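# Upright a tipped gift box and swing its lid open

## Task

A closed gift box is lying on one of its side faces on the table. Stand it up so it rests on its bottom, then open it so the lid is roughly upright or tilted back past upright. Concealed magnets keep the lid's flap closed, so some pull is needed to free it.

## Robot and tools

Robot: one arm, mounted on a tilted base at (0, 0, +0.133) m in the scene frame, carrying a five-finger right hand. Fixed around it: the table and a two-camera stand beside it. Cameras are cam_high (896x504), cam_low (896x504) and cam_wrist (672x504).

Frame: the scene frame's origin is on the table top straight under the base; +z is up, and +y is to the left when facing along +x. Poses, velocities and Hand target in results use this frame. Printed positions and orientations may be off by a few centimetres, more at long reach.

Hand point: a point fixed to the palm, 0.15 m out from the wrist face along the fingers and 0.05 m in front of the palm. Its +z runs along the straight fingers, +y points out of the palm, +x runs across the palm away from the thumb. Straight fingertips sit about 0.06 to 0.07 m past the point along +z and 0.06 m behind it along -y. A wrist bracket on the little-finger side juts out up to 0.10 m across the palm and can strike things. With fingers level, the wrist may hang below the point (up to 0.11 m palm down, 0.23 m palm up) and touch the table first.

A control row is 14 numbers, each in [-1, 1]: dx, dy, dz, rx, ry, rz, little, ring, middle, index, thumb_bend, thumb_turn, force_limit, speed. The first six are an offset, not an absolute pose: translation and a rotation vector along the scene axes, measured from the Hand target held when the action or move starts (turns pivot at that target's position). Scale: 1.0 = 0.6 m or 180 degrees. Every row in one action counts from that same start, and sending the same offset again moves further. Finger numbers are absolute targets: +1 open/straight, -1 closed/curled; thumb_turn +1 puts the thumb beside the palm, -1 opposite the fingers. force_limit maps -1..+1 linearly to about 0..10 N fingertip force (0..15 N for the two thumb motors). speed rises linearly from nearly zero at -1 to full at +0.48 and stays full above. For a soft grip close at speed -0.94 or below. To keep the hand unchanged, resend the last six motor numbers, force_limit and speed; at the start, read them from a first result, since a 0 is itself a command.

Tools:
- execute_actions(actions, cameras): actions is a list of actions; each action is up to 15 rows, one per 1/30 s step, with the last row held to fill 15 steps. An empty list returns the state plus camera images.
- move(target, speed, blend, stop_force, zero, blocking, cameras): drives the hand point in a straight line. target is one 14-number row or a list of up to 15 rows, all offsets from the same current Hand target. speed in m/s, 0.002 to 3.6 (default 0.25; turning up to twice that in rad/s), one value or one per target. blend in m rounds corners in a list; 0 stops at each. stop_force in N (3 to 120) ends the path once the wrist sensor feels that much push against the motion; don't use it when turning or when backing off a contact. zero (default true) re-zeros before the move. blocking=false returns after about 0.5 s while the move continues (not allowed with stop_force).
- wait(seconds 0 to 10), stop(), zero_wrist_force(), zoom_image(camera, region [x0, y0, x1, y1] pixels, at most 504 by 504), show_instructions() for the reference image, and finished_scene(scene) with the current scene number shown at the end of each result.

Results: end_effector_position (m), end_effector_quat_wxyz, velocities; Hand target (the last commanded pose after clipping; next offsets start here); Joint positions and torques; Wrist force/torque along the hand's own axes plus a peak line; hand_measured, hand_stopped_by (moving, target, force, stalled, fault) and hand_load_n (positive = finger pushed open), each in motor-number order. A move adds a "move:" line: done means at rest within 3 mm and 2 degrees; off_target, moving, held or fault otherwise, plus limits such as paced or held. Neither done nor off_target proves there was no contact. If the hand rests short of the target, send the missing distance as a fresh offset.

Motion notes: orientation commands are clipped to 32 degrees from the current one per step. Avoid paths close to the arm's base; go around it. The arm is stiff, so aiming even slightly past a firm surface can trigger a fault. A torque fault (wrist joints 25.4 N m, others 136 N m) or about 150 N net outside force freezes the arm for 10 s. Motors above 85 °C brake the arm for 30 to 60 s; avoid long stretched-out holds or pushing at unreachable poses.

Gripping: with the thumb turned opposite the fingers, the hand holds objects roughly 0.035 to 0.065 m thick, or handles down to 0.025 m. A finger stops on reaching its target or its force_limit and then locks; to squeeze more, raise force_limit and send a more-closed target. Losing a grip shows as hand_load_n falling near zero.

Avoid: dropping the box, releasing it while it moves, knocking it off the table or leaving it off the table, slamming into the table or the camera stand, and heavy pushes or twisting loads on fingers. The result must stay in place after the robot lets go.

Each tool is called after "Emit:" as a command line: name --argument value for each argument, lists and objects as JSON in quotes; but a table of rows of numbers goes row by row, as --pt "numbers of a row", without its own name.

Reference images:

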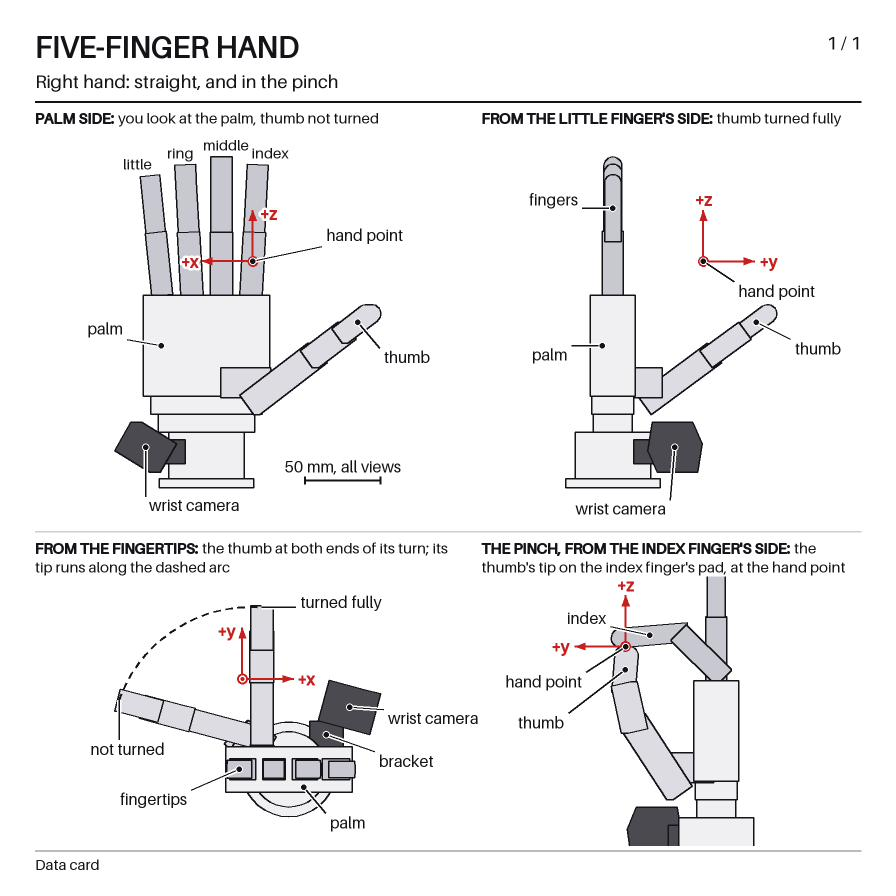

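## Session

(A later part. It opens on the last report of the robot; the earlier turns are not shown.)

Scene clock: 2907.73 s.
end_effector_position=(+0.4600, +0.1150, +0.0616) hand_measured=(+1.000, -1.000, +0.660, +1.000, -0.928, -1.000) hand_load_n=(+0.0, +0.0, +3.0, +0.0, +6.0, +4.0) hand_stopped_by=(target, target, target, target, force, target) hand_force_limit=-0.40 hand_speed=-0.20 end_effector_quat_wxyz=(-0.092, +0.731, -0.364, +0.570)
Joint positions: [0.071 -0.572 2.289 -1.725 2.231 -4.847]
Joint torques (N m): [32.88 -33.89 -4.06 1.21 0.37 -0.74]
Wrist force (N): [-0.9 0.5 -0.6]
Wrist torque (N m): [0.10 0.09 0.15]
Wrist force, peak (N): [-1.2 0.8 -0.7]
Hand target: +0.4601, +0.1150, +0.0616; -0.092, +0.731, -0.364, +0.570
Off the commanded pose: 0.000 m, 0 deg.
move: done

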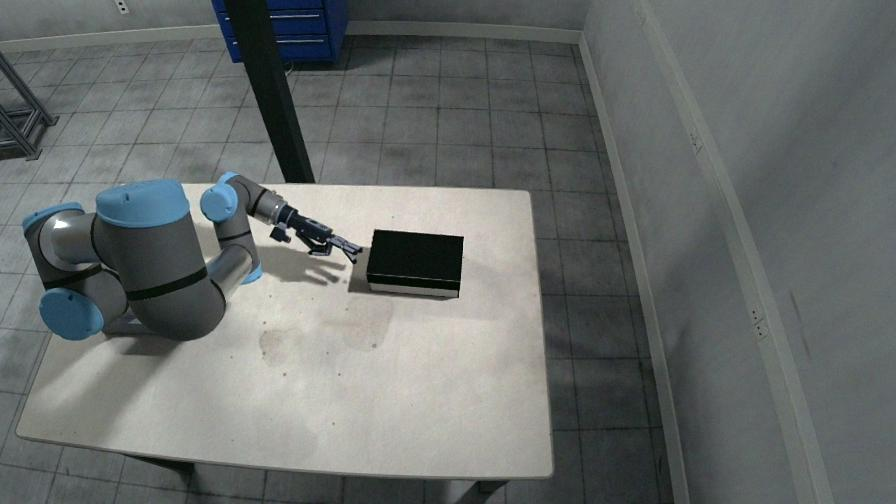

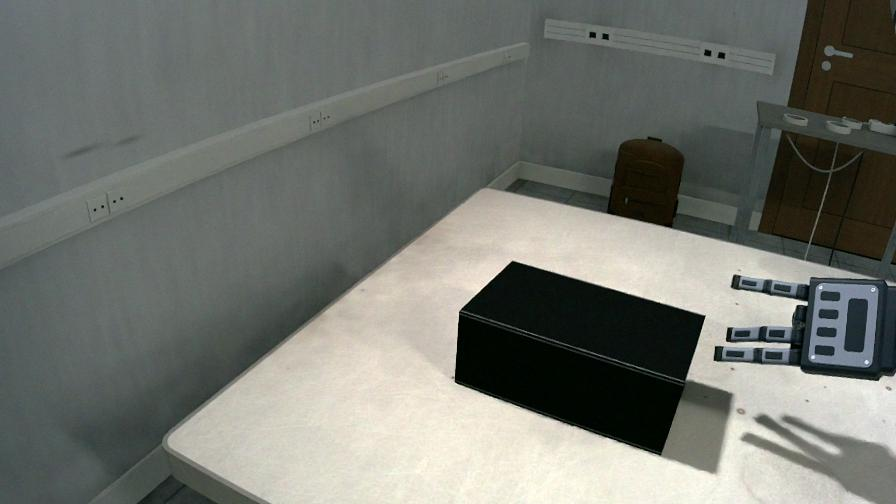

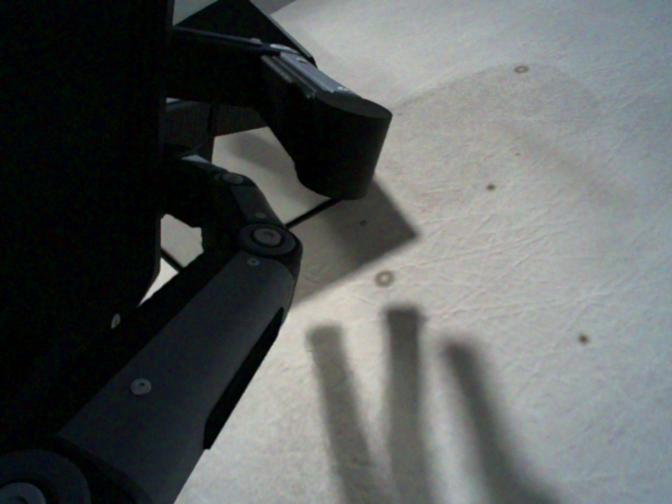

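Emit:
move --pt "0 0 -0.1 0 0 0 1 -1 0.66 1 -1 -1 -0.4 -0.2" --pt "0 0 -0.16 0 0 0 1 -1 0.66 1 -1 -1 -0.4 -0.2" --speed '[0.06, 0.006]' --stop_force 3 --cameras '["all"]'

Emit:
zoom_image --camera "cam_low" --region '[640, 280, 896, 460]'

Scene clock: 2917.83 s.
end_effector_position=(+0.4601, +0.1150, -0.0185) hand_measured=(+1.000, -1.000, +0.660, +1.000, -0.928, -1.000) hand_load_n=(+0.0, +0.0, +2.5, +0.0, +6.0, +4.0) hand_stopped_by=(target, target, target, target, force, target) hand_force_limit=-0.40 hand_speed=-0.20 end_effector_quat_wxyz=(-0.092, +0.731, -0.364, +0.570)
Joint positions: [-0.133 -0.383 2.279 -1.904 2.027 -4.845]
Joint torques (N m): [34.38 -33.39 11.14 1.79 1.16 0.94]
Wrist force (N): [1.3 -0.9 -2.4]
Wrist torque (N m): [0.30 0.20 0.25]
Wrist force, peak (N): [3.0 -1.5 -3.0]
Hand target: +0.4601, +0.1150, -0.0185; -0.092, +0.731, -0.364, +0.570 (not the last commanded pose)
Off the commanded pose: 0.016 m, 0 deg.
move: contact; path passed 1 of 2 targets

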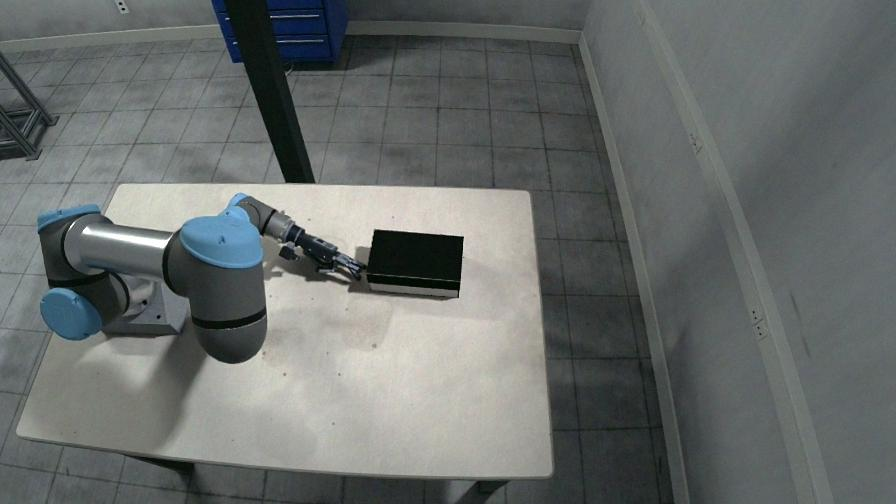

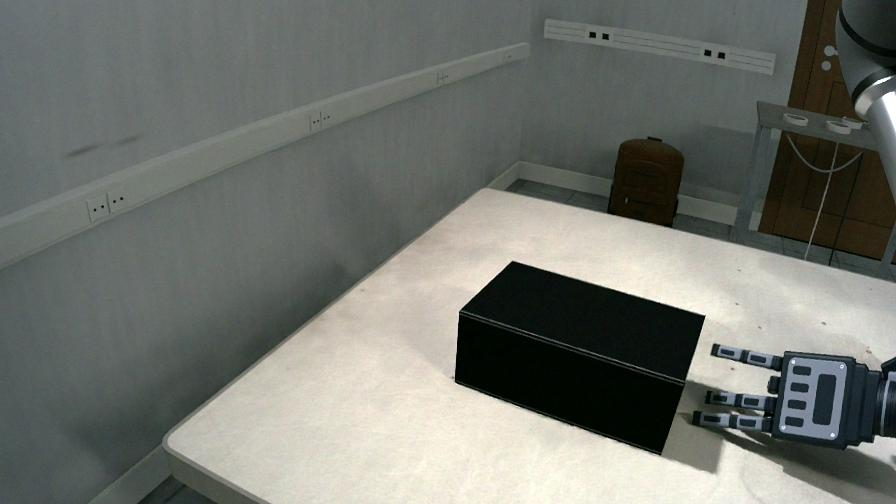

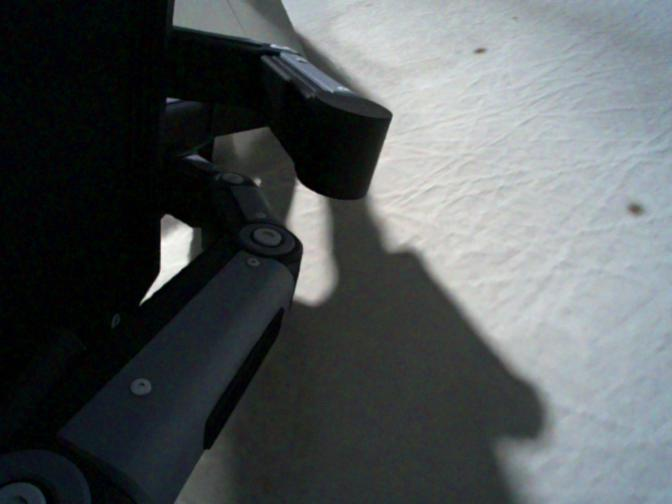

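Scaled by 1.969 from the camera's 896x504 image, which has a finer 1280x720 frame.

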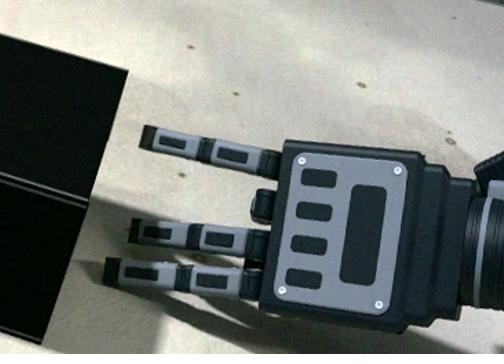

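Emit:
move --pt "0 0 0.0058 0 0 0 1 -1 0.66 1 -1 -1 -0.4 -0.2" --pt "0.0275 0 0.0058 0 0 0 1 -1 0.66 1 -1 -1 -0.4 -0.2" --speed 0.02 --cameras '["all"]'

Emit:
zoom_image --camera "cam_low" --region '[650, 330, 770, 460]'

Emit:
zoom_image --camera "cam_high" --region '[330, 230, 400, 300]'

Scene clock: 2927.20 s.
end_effector_position=(+0.4767, +0.1150, -0.0150) hand_measured=(+1.000, -1.000, +0.660, +1.000, -0.928, -1.000) hand_load_n=(+0.0, +0.0, +2.5, +0.0, +5.5, +4.0) hand_stopped_by=(target, target, target, target, force, target) hand_force_limit=-0.40 hand_speed=-0.20 end_effector_quat_wxyz=(-0.092, +0.731, -0.364, +0.570)
Joint positions: [-0.125 -0.407 2.246 -1.846 2.036 -4.846]
Joint torques (N m): [24.3 -21.5 8.52 -3.11 -2.45 0.13]
Wrist force (N): [-0.6 0.4 -0.7]
Wrist torque (N m): [0.07 0.05 0.12]
Wrist force, peak (N): [1.3 -1.2 -2.7]
Hand target: +0.4766, +0.1150, -0.0150; -0.092, +0.731, -0.364, +0.570
Off the commanded pose: 0.000 m, 0 deg.
move: done

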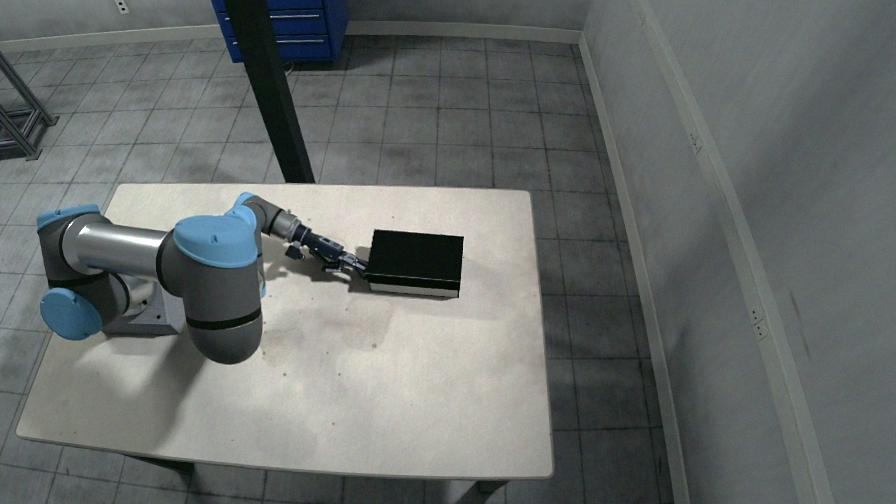

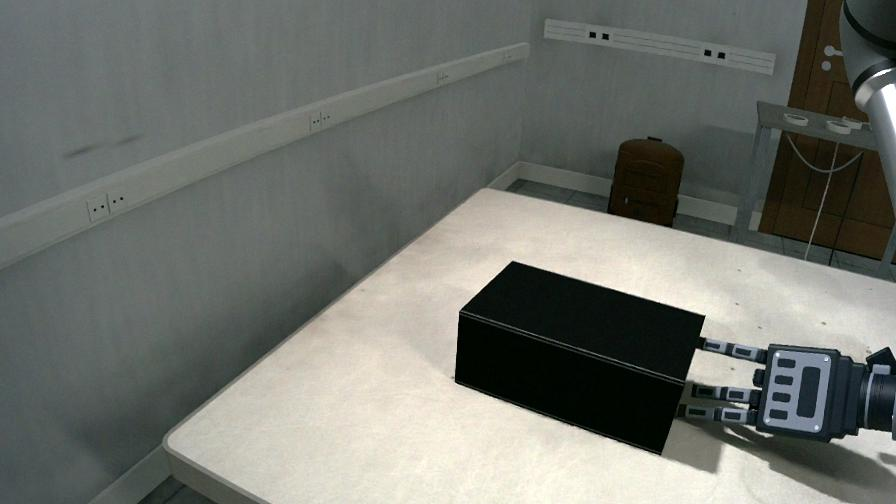

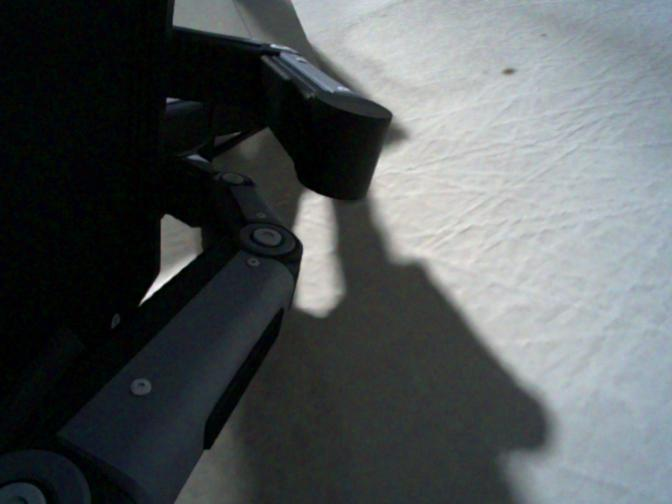

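Scaled by 3.877 from the camera's 896x504 image, which has a finer 1280x720 frame.

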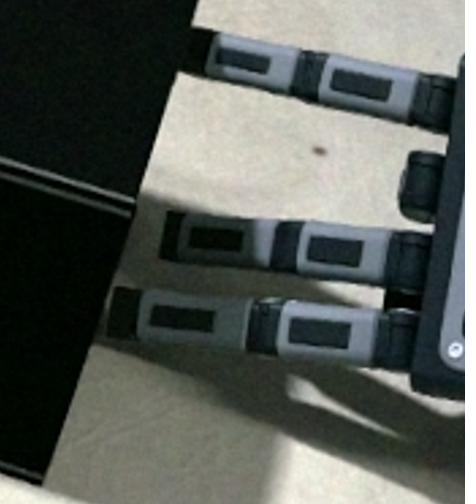

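Scaled by 7.200 from the camera's 896x504 image, which has a finer 1280x720 frame.

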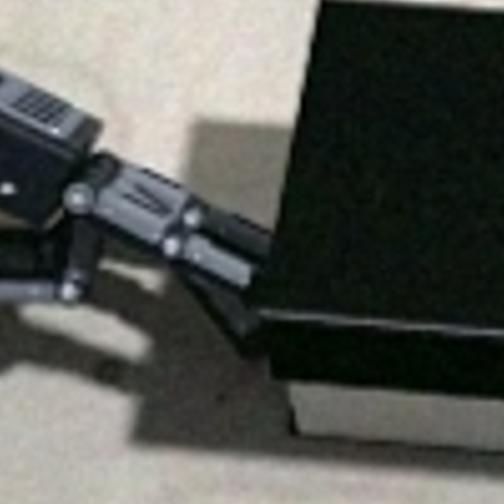

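Emit:
zoom_image --camera "cam_low" --region '[680, 300, 730, 350]'

Emit:
zoom_image --camera "cam_low" --region '[660, 360, 710, 410]'

Emit:
move --target '[0.0042, 0, 0, 0, 0, 0, 1, -1, 0.66, 1, -1, -1, -0.4, -0.2]' --speed 0.006 --cameras '["all"]'

Emit:
zoom_image --camera "cam_low" --region '[680, 300, 730, 350]'

Emit:
zoom_image --camera "cam_low" --region '[660, 360, 710, 410]'

Scaled by 10.080 from the camera's 896x504 image, which has a finer 1280x720 frame.

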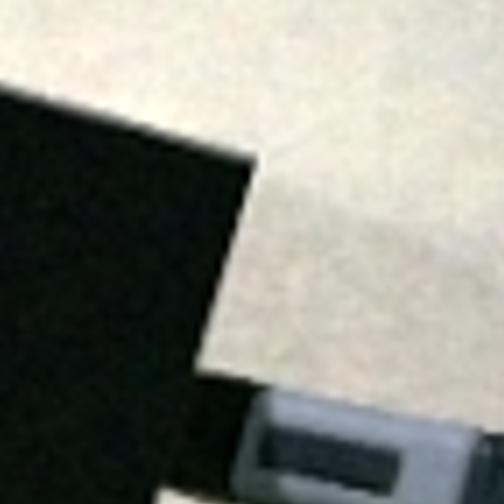

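Scaled by 10.080 from the camera's 896x504 image, which has a finer 1280x720 frame.

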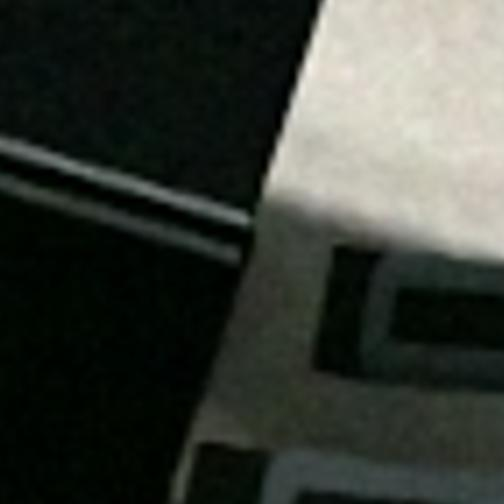

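Scene clock: 2938.30 s.
end_effector_position=(+0.4792, +0.1150, -0.0150) hand_measured=(+1.000, -1.000, +0.660, +1.000, -0.928, -1.000) hand_load_n=(+0.0, +0.5, +2.5, +0.0, +6.0, +4.0) hand_stopped_by=(target, target, target, target, force, target) hand_force_limit=-0.40 hand_speed=-0.20 end_effector_quat_wxyz=(-0.092, +0.731, -0.364, +0.570)
Joint positions: [-0.125 -0.409 2.241 -1.839 2.036 -4.846]
Joint torques (N m): [21.53 -32.12 3.71 0.26 -3.15 0.83]
Wrist force (N): [-0.7 0.3 -0.6]
Wrist torque (N m): [0.06 0.06 0.11]
Wrist force, peak (N): [-1.0 0.7 -0.9]
Hand target: +0.4791, +0.1150, -0.0150; -0.092, +0.731, -0.364, +0.570
Off the commanded pose: 0.000 m, 0 deg.
move: done

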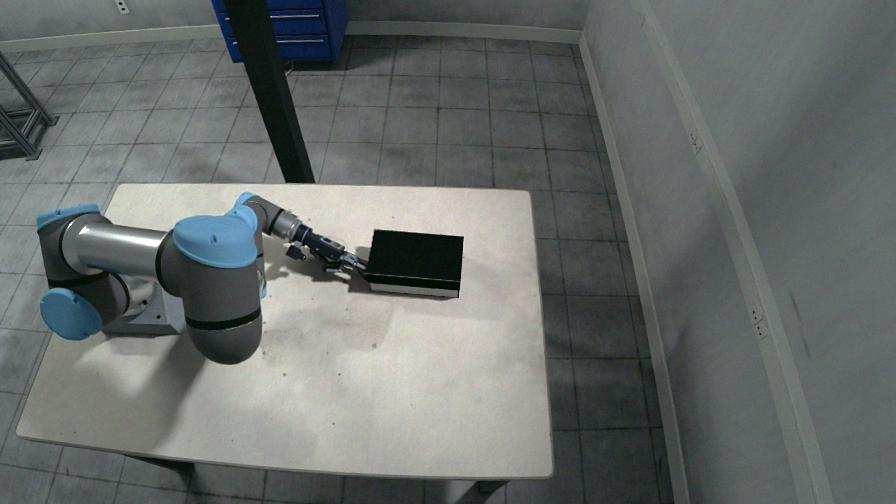

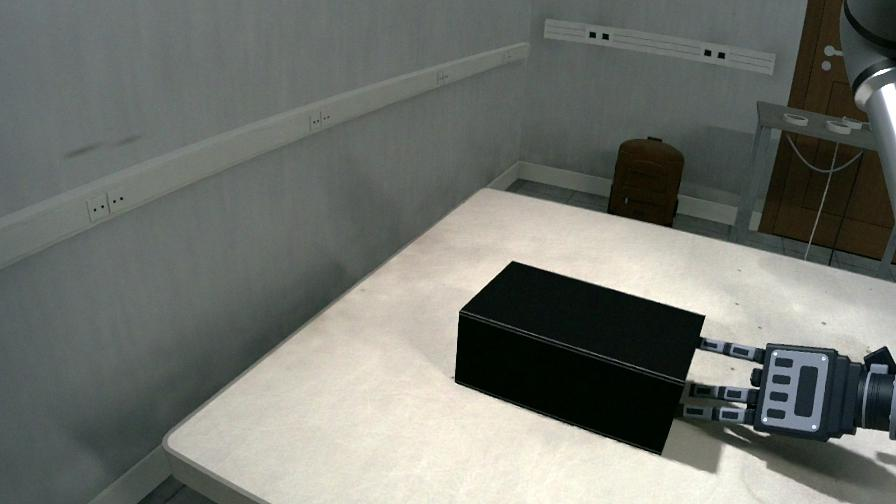

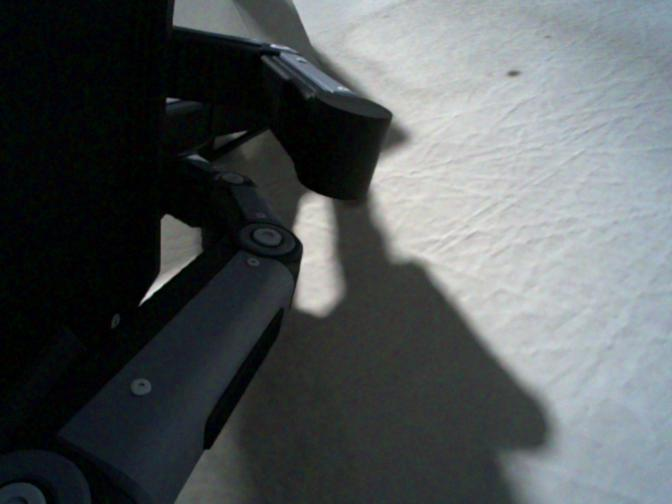

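Scaled by 10.080 from the camera's 896x504 image, which has a finer 1280x720 frame.

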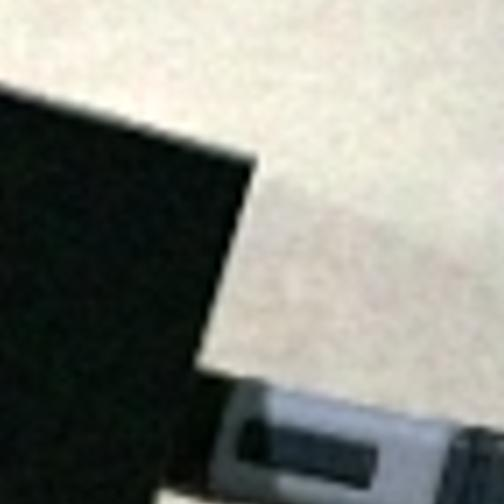

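Scaled by 10.080 from the camera's 896x504 image, which has a finer 1280x720 frame.

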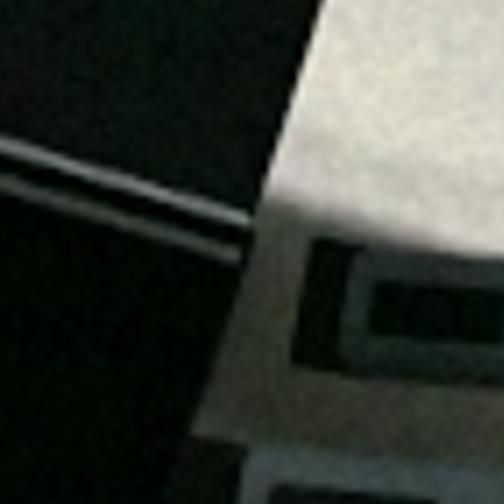

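Emit:
move --target '[0.0033, 0, 0, 0, 0, 0, 1, -1, 0.66, 1, -1, -1, -0.4, -0.2]' --speed 0.006 --cameras '["cam_low", "cam_high"]'

Emit:
zoom_image --camera "cam_low" --region '[680, 300, 730, 350]'

Emit:
zoom_image --camera "cam_low" --region '[660, 360, 710, 410]'

Emit:
move --target '[0.0033, 0, 0, 0, 0, 0, 1, -1, 0.66, 1, -1, -1, -0.4, -0.2]' --speed 0.006 --cameras '["cam_low", "cam_high"]'

Emit:
zoom_image --camera "cam_low" --region '[680, 300, 730, 350]'

Emit:
zoom_image --camera "cam_low" --region '[660, 360, 710, 410]'

Scene clock: 2949.50 s.
end_effector_position=(+0.4811, +0.1150, -0.0150) hand_measured=(+1.000, -1.000, +0.660, +1.000, -0.928, -1.000) hand_load_n=(-0.5, +0.0, +2.5, +0.0, +6.0, +4.0) hand_stopped_by=(target, target, target, target, force, target) hand_force_limit=-0.40 hand_speed=-0.20 end_effector_quat_wxyz=(-0.092, +0.731, -0.364, +0.570)
Joint positions: [-0.125 -0.411 2.237 -1.833 2.035 -4.846]
Joint torques (N m): [22.91 -33.44 2.28 0.38 -3.17 0.59]
Wrist force (N): [-0.7 0.8 -1.1]
Wrist torque (N m): [0.09 0.10 0.14]
Wrist force, peak (N): [-0.9 1.2 -1.2]
Hand target: +0.4811, +0.1150, -0.0150; -0.092, +0.731, -0.364, +0.570
Off the commanded pose: 0.000 m, 0 deg.
move: done
Images, in order (width x height): cam_high 896x504, cam_low 896x504.

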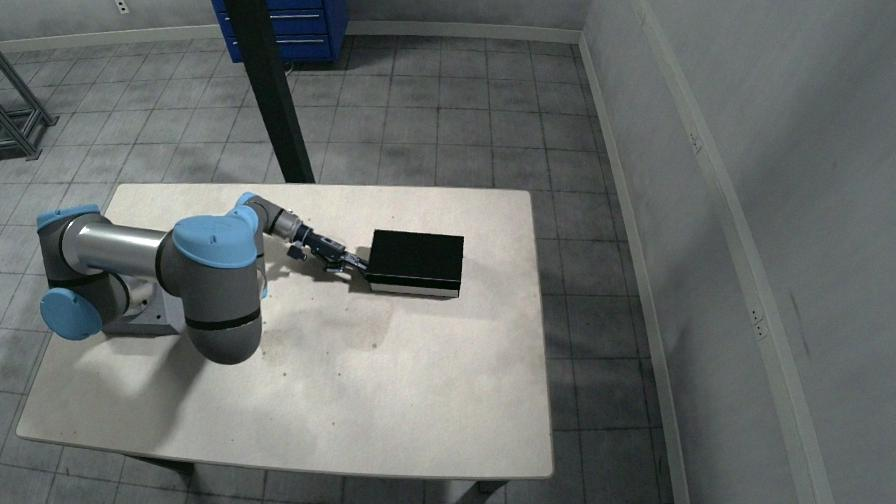

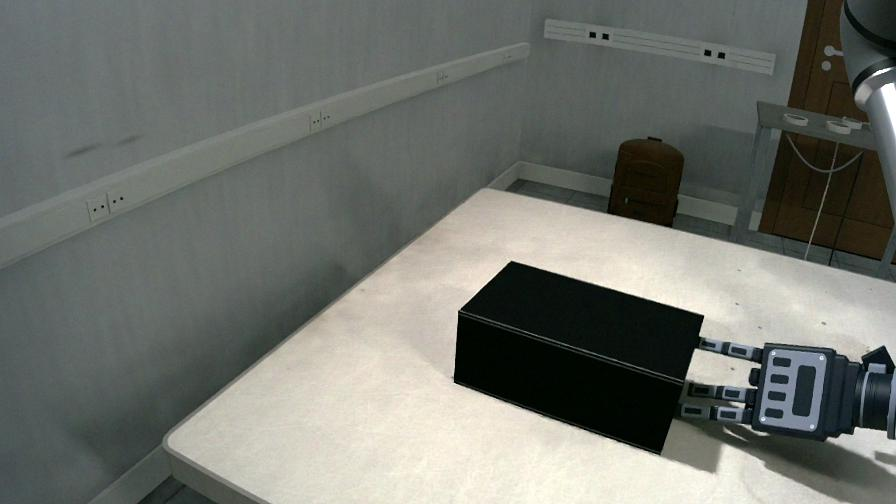

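Scaled by 10.080 from the camera's 896x504 image, which has a finer 1280x720 frame.

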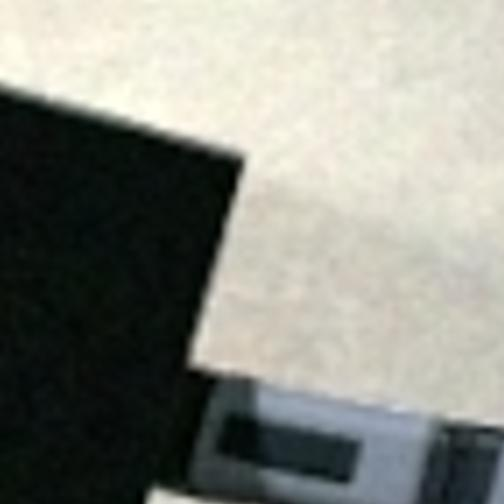

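Scaled by 10.080 from the camera's 896x504 image, which has a finer 1280x720 frame.

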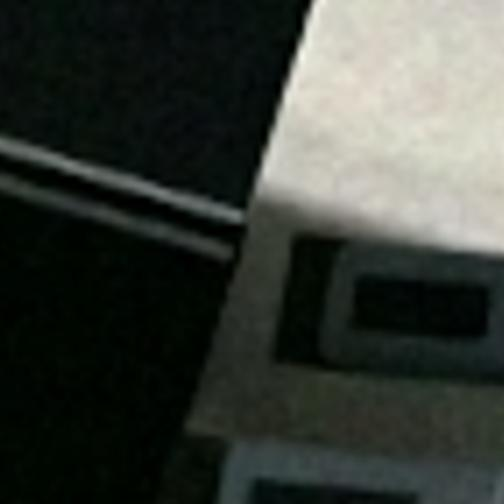

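Scene clock: 2950.20 s.
end_effector_position=(+0.4831, +0.1150, -0.0150) hand_measured=(+1.000, -1.000, +0.660, +1.000, -0.928, -1.000) hand_load_n=(-0.5, +0.0, +2.5, +0.0, +6.0, +4.0) hand_stopped_by=(target, target, target, target, force, target) hand_force_limit=-0.40 hand_speed=-0.20 end_effector_quat_wxyz=(-0.092, +0.731, -0.364, +0.570)
Joint positions: [-0.125 -0.413 2.232 -1.827 2.035 -4.846]
Joint torques (N m): [22.51 -32.5 1.8 0.44 -3.24 0.67]
Wrist force (N): [-0.7 1.0 -0.9]
Wrist torque (N m): [0.11 0.10 0.15]
Wrist force, peak (N): [-0.8 1.4 -1.4]
Hand target: +0.4831, +0.1150, -0.0150; -0.092, +0.731, -0.364, +0.570
Off the commanded pose: 0.000 m, 0 deg.
move: done
Images, in order (width x height): cam_high 896x504, cam_low 896x504.

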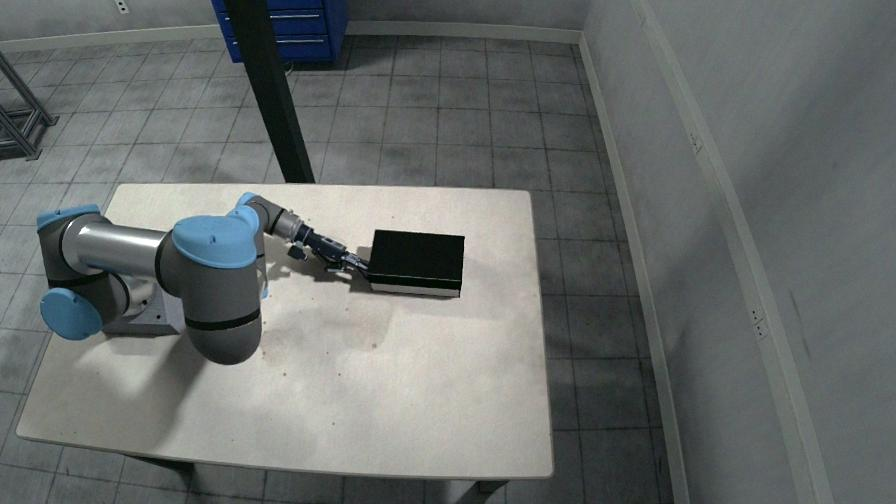

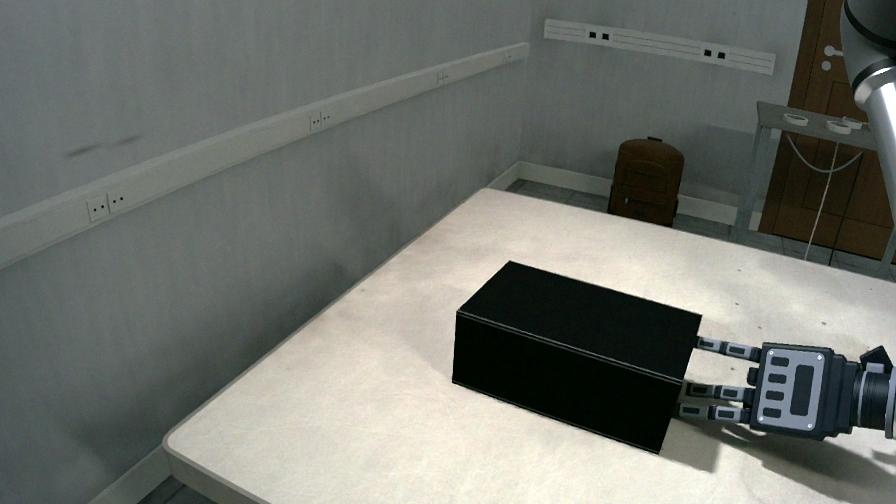

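Scaled by 10.080 from the camera's 896x504 image, which has a finer 1280x720 frame.

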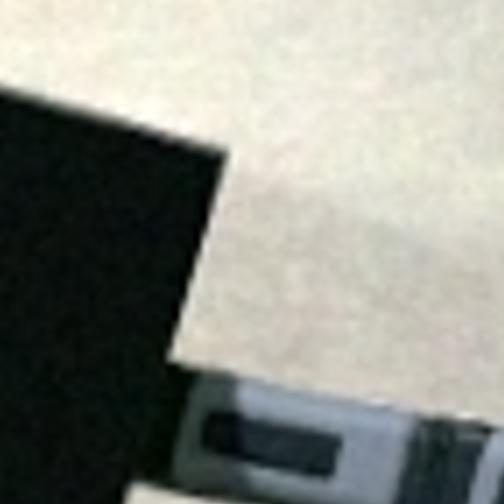

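Scaled by 10.080 from the camera's 896x504 image, which has a finer 1280x720 frame.

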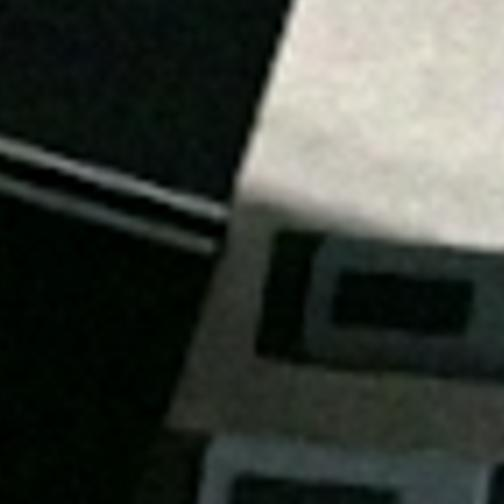

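Emit:
move --target '[0, 0, -0.012, 0, 0, 0, 1, -1, 0.66, 1, -1, -1, -0.4, -0.2]' --speed 0.003 --stop_force 3 --cameras '["cam_low"]'

Emit:
zoom_image --camera "cam_low" --region '[680, 300, 730, 350]'

Emit:
zoom_image --camera "cam_low" --region '[660, 360, 710, 410]'

Scene clock: 2957.00 s.
end_effector_position=(+0.4831, +0.1150, -0.0182) hand_measured=(+1.000, -1.000, +0.660, +1.000, -0.928, -1.000) hand_load_n=(-0.5, +0.0, +2.5, +0.0, +6.0, +4.0) hand_stopped_by=(target, target, target, target, force, target) hand_force_limit=-0.40 hand_speed=-0.20 end_effector_quat_wxyz=(-0.092, +0.731, -0.364, +0.570)
Joint positions: [-0.133 -0.406 2.231 -1.833 2.027 -4.845]
Joint torques (N m): [35.57 -34.6 8 1.6 0.74 1.07]
Wrist force (N): [0.3 -0.1 -2.3]
Wrist torque (N m): [0.29 0.20 0.19]
Wrist force, peak (N): [1.3 -1.2 -3.8]
Hand target: +0.4831, +0.1150, -0.0182; -0.092, +0.731, -0.364, +0.570 (not the last commanded pose)
Off the commanded pose: 0.004 m, 0 deg.
move: contact
Images, in order (width x height): cam_low 896x504.

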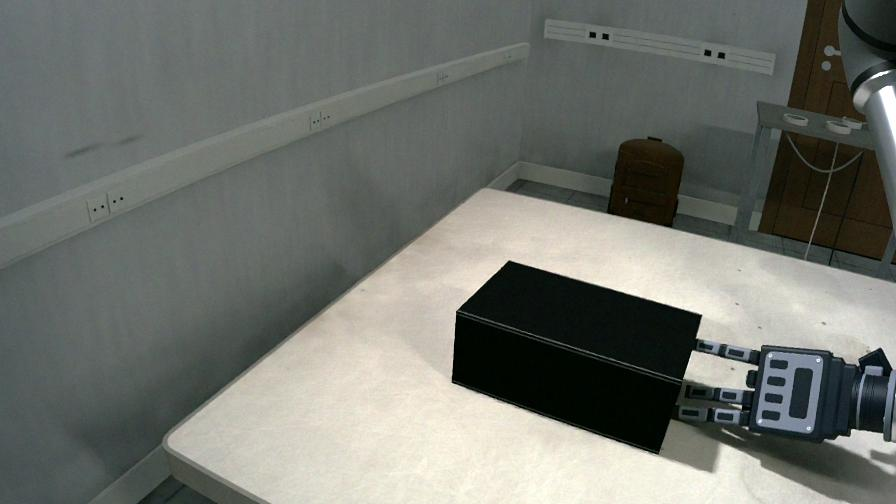

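Scaled by 10.080 from the camera's 896x504 image, which has a finer 1280x720 frame.

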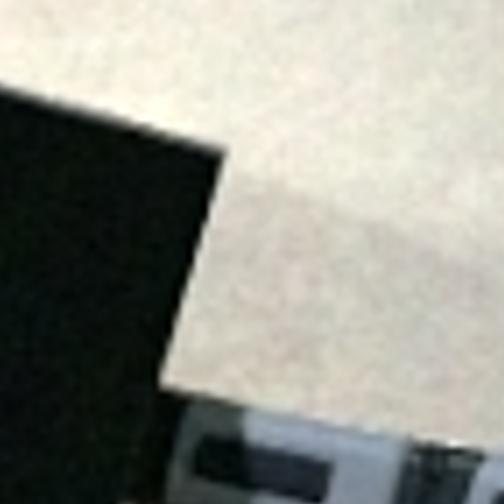

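Scaled by 10.080 from the camera's 896x504 image, which has a finer 1280x720 frame.

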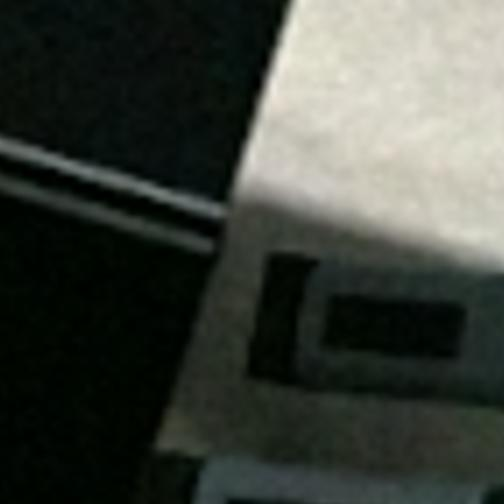

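Emit:
move --target '[0, 0, -0.0007, 0, 0, 0, 1, -1, 0.66, 1, -1, -1, -0.4, -0.2]' --speed 0.003

Emit:
move --target '[0, 0, -0.0007, 0, 0, 0, 1, -1, 0.66, 1, -1, -1, -0.4, -0.2]' --speed 0.003 --cameras '["cam_low"]'

Emit:
zoom_image --camera "cam_low" --region '[680, 300, 730, 350]'

Emit:
zoom_image --camera "cam_low" --region '[660, 360, 710, 410]'

Scene clock: 3074.50 s.
end_effector_position=(+0.4831, +0.1150, -0.0186) hand_measured=(+1.000, -1.000, +0.660, +1.000, -0.928, -1.000) hand_load_n=(+0.0, +0.0, +2.5, +0.5, +5.5, +4.0) hand_stopped_by=(target, target, target, target, force, target) hand_force_limit=-0.40 hand_speed=-0.20 end_effector_quat_wxyz=(-0.092, +0.731, -0.364, +0.570)
Joint positions: [-0.134 -0.405 2.231 -1.833 2.026 -4.845]
Joint torques (N m): [21.01 -17.47 -1.57 -2.45 -2.03 0.51]
Wrist force (N): [2.9 -1.5 -4.3]
Wrist torque (N m): [0.48 0.28 0.35]
Wrist force, peak (N): [2.9 -1.5 -4.3]
Hand target: +0.4831, +0.1150, -0.0186; -0.092, +0.731, -0.364, +0.570
Off the commanded pose: 0.000 m, 0 deg.
move: done

Scene clock: 3075.20 s.
end_effector_position=(+0.4831, +0.1150, -0.0190) hand_measured=(+1.000, -1.000, +0.660, +1.000, -0.928, -1.000) hand_load_n=(+0.0, +0.0, +2.5, +0.5, +6.0, +4.0) hand_stopped_by=(target, target, target, target, force, target) hand_force_limit=-0.40 hand_speed=-0.20 end_effector_quat_wxyz=(-0.092, +0.731, -0.364, +0.570)
Joint positions: [-0.135 -0.404 2.231 -1.834 2.025 -4.845]
Joint torques (N m): [19.88 -16.79 -1.38 -1.88 -1.55 1.19]
Wrist force (N): [5.9 -2.9 -5.9]
Wrist torque (N m): [0.66 0.32 0.53]
Wrist force, peak (N): [5.9 -2.9 -5.9]
Hand target: +0.4831, +0.1150, -0.0190; -0.092, +0.731, -0.364, +0.570
Off the commanded pose: 0.000 m, 0 deg.
move: done
Images, in order (width x height): cam_low 896x504.

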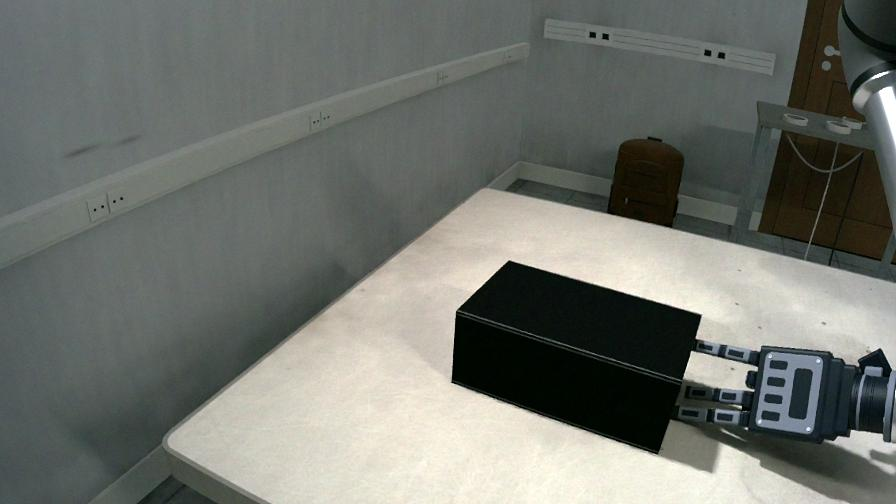

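Scaled by 10.080 from the camera's 896x504 image, which has a finer 1280x720 frame.

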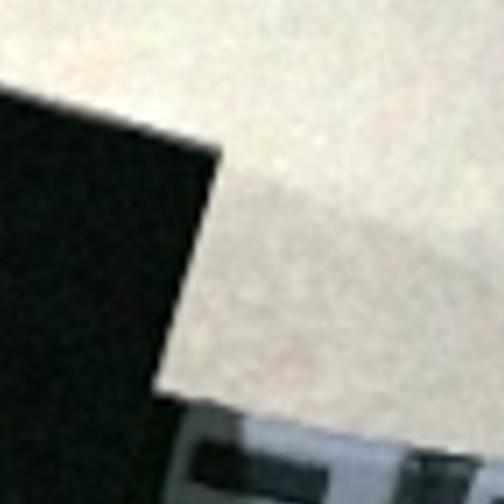

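Scaled by 10.080 from the camera's 896x504 image, which has a finer 1280x720 frame.

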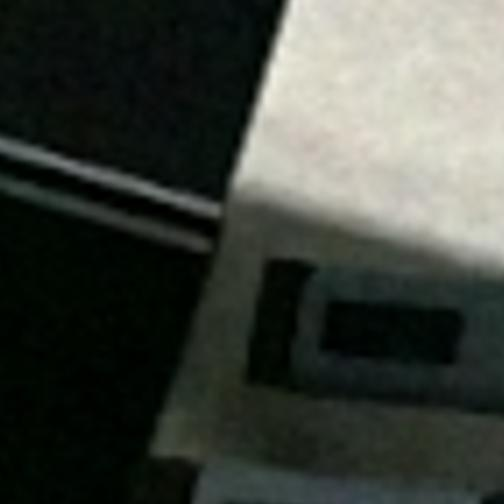

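Emit:
move --pt "0 0 0.0 0 0 0 0.5 -1 0.66 1 -1 -1 -0.4 -0.2" --pt "0 -0.006 0 0 0 0 0.5 -1 0.66 1 -1 -1 -0.4 -0.2" --speed 0.005 --cameras '["cam_low"]'

Emit:
zoom_image --camera "cam_low" --region '[680, 300, 730, 350]'

Emit:
zoom_image --camera "cam_low" --region '[660, 360, 710, 410]'

Scene clock: 3082.73 s.
end_effector_position=(+0.4831, +0.1114, -0.0190) hand_measured=(+0.500, -1.000, +0.660, +1.000, -0.928, -1.000) hand_load_n=(+0.0, +0.0, +2.5, +1.0, +5.5, +4.0) hand_stopped_by=(target, target, target, target, force, target) hand_force_limit=-0.40 hand_speed=-0.20 end_effector_quat_wxyz=(-0.092, +0.731, -0.364, +0.570)
Joint positions: [-0.144 -0.41 2.238 -1.834 2.017 -4.845]
Joint torques (N m): [24.43 -27.91 5.89 -2.78 0 1.13]
Wrist force (N): [2.3 -6.2 -4.9]
Wrist torque (N m): [0.81 0.24 0.36]
Wrist force, peak (N): [5.8 -3.2 -6.1]
Hand target: +0.4831, +0.1114, -0.0190; -0.092, +0.731, -0.364, +0.570
Off the commanded pose: 0.000 m, 0 deg.
move: done
Images, in order (width x height): cam_low 896x504.

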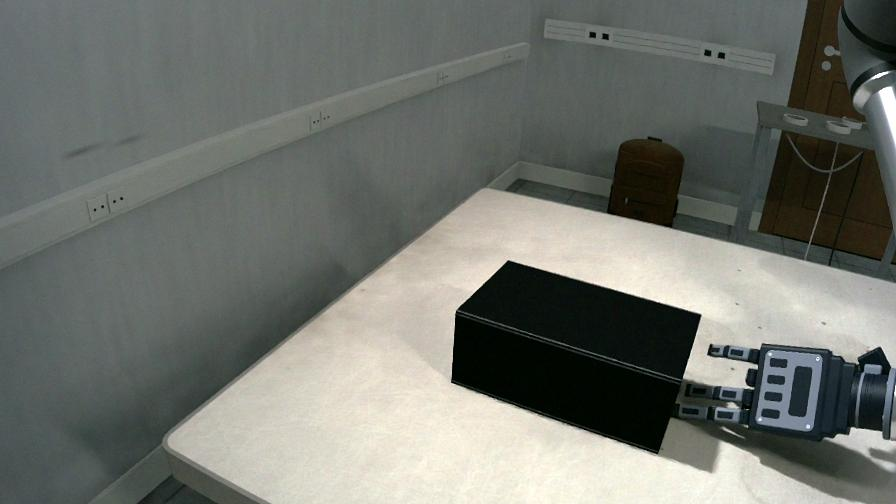

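Scaled by 10.080 from the camera's 896x504 image, which has a finer 1280x720 frame.

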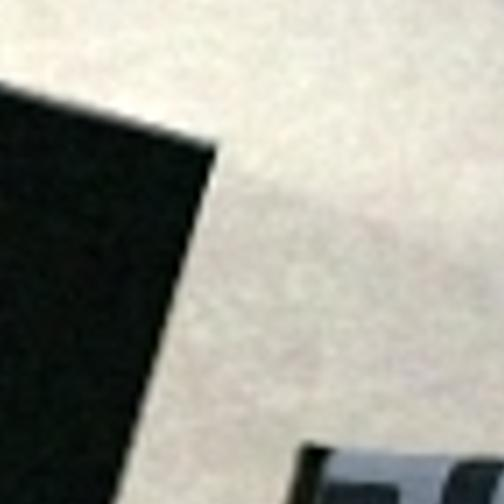

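Scaled by 10.080 from the camera's 896x504 image, which has a finer 1280x720 frame.

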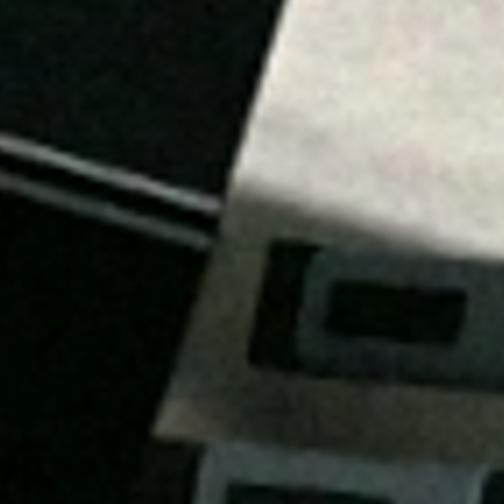

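Emit:
move --pt "-0.1 0 0.06 0 0 0 0.5 -1 0.66 1 -1 -1 -0.4 -0.2" --pt "-0.12 0.10 0.09 0 0 0.194 0.5 -1 0.66 1 -1 -1 -0.4 -0.2" --speed 0.12 --cameras '["all"]'

Scene clock: 3107.70 s.
end_effector_position=(+0.4111, +0.1714, +0.0350) hand_measured=(+0.500, -1.000, +0.662, +1.000, -0.928, -1.000) hand_load_n=(+0.0, +0.0, +3.0, +0.0, +6.0, +4.0) hand_stopped_by=(target, target, target, target, force, target) hand_force_limit=-0.40 hand_speed=-0.20 end_effector_quat_wxyz=(-0.259, +0.806, -0.128, +0.516)
Joint positions: [-0.189 -0.6 2.478 -1.461 1.572 -4.966]
Joint torques (N m): [31.94 -13.84 1.38 -1.68 -0.46 1.28]
Wrist force (N): [-0.8 0.4 -0.5]
Wrist torque (N m): [0.07 0.07 0.12]
Wrist force, peak (N): [2.6 -6.5 -5.1]
Hand target: +0.4111, +0.1714, +0.0350; -0.259, +0.806, -0.128, +0.516
Off the commanded pose: 0.000 m, 0 deg.
move: done

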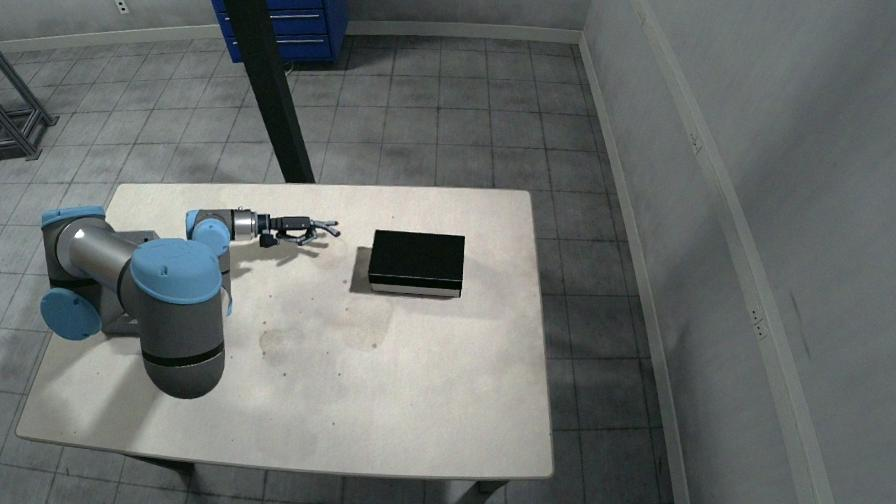

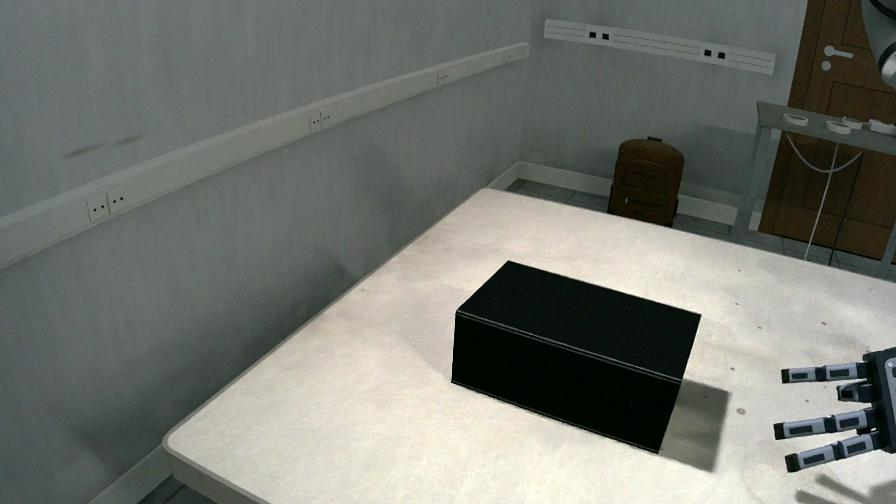

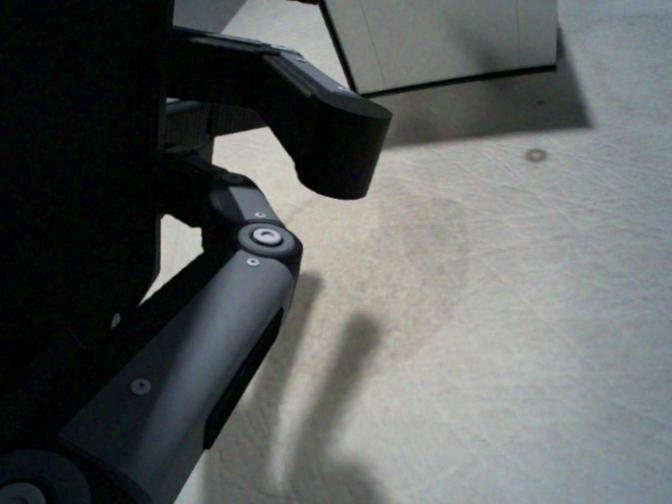

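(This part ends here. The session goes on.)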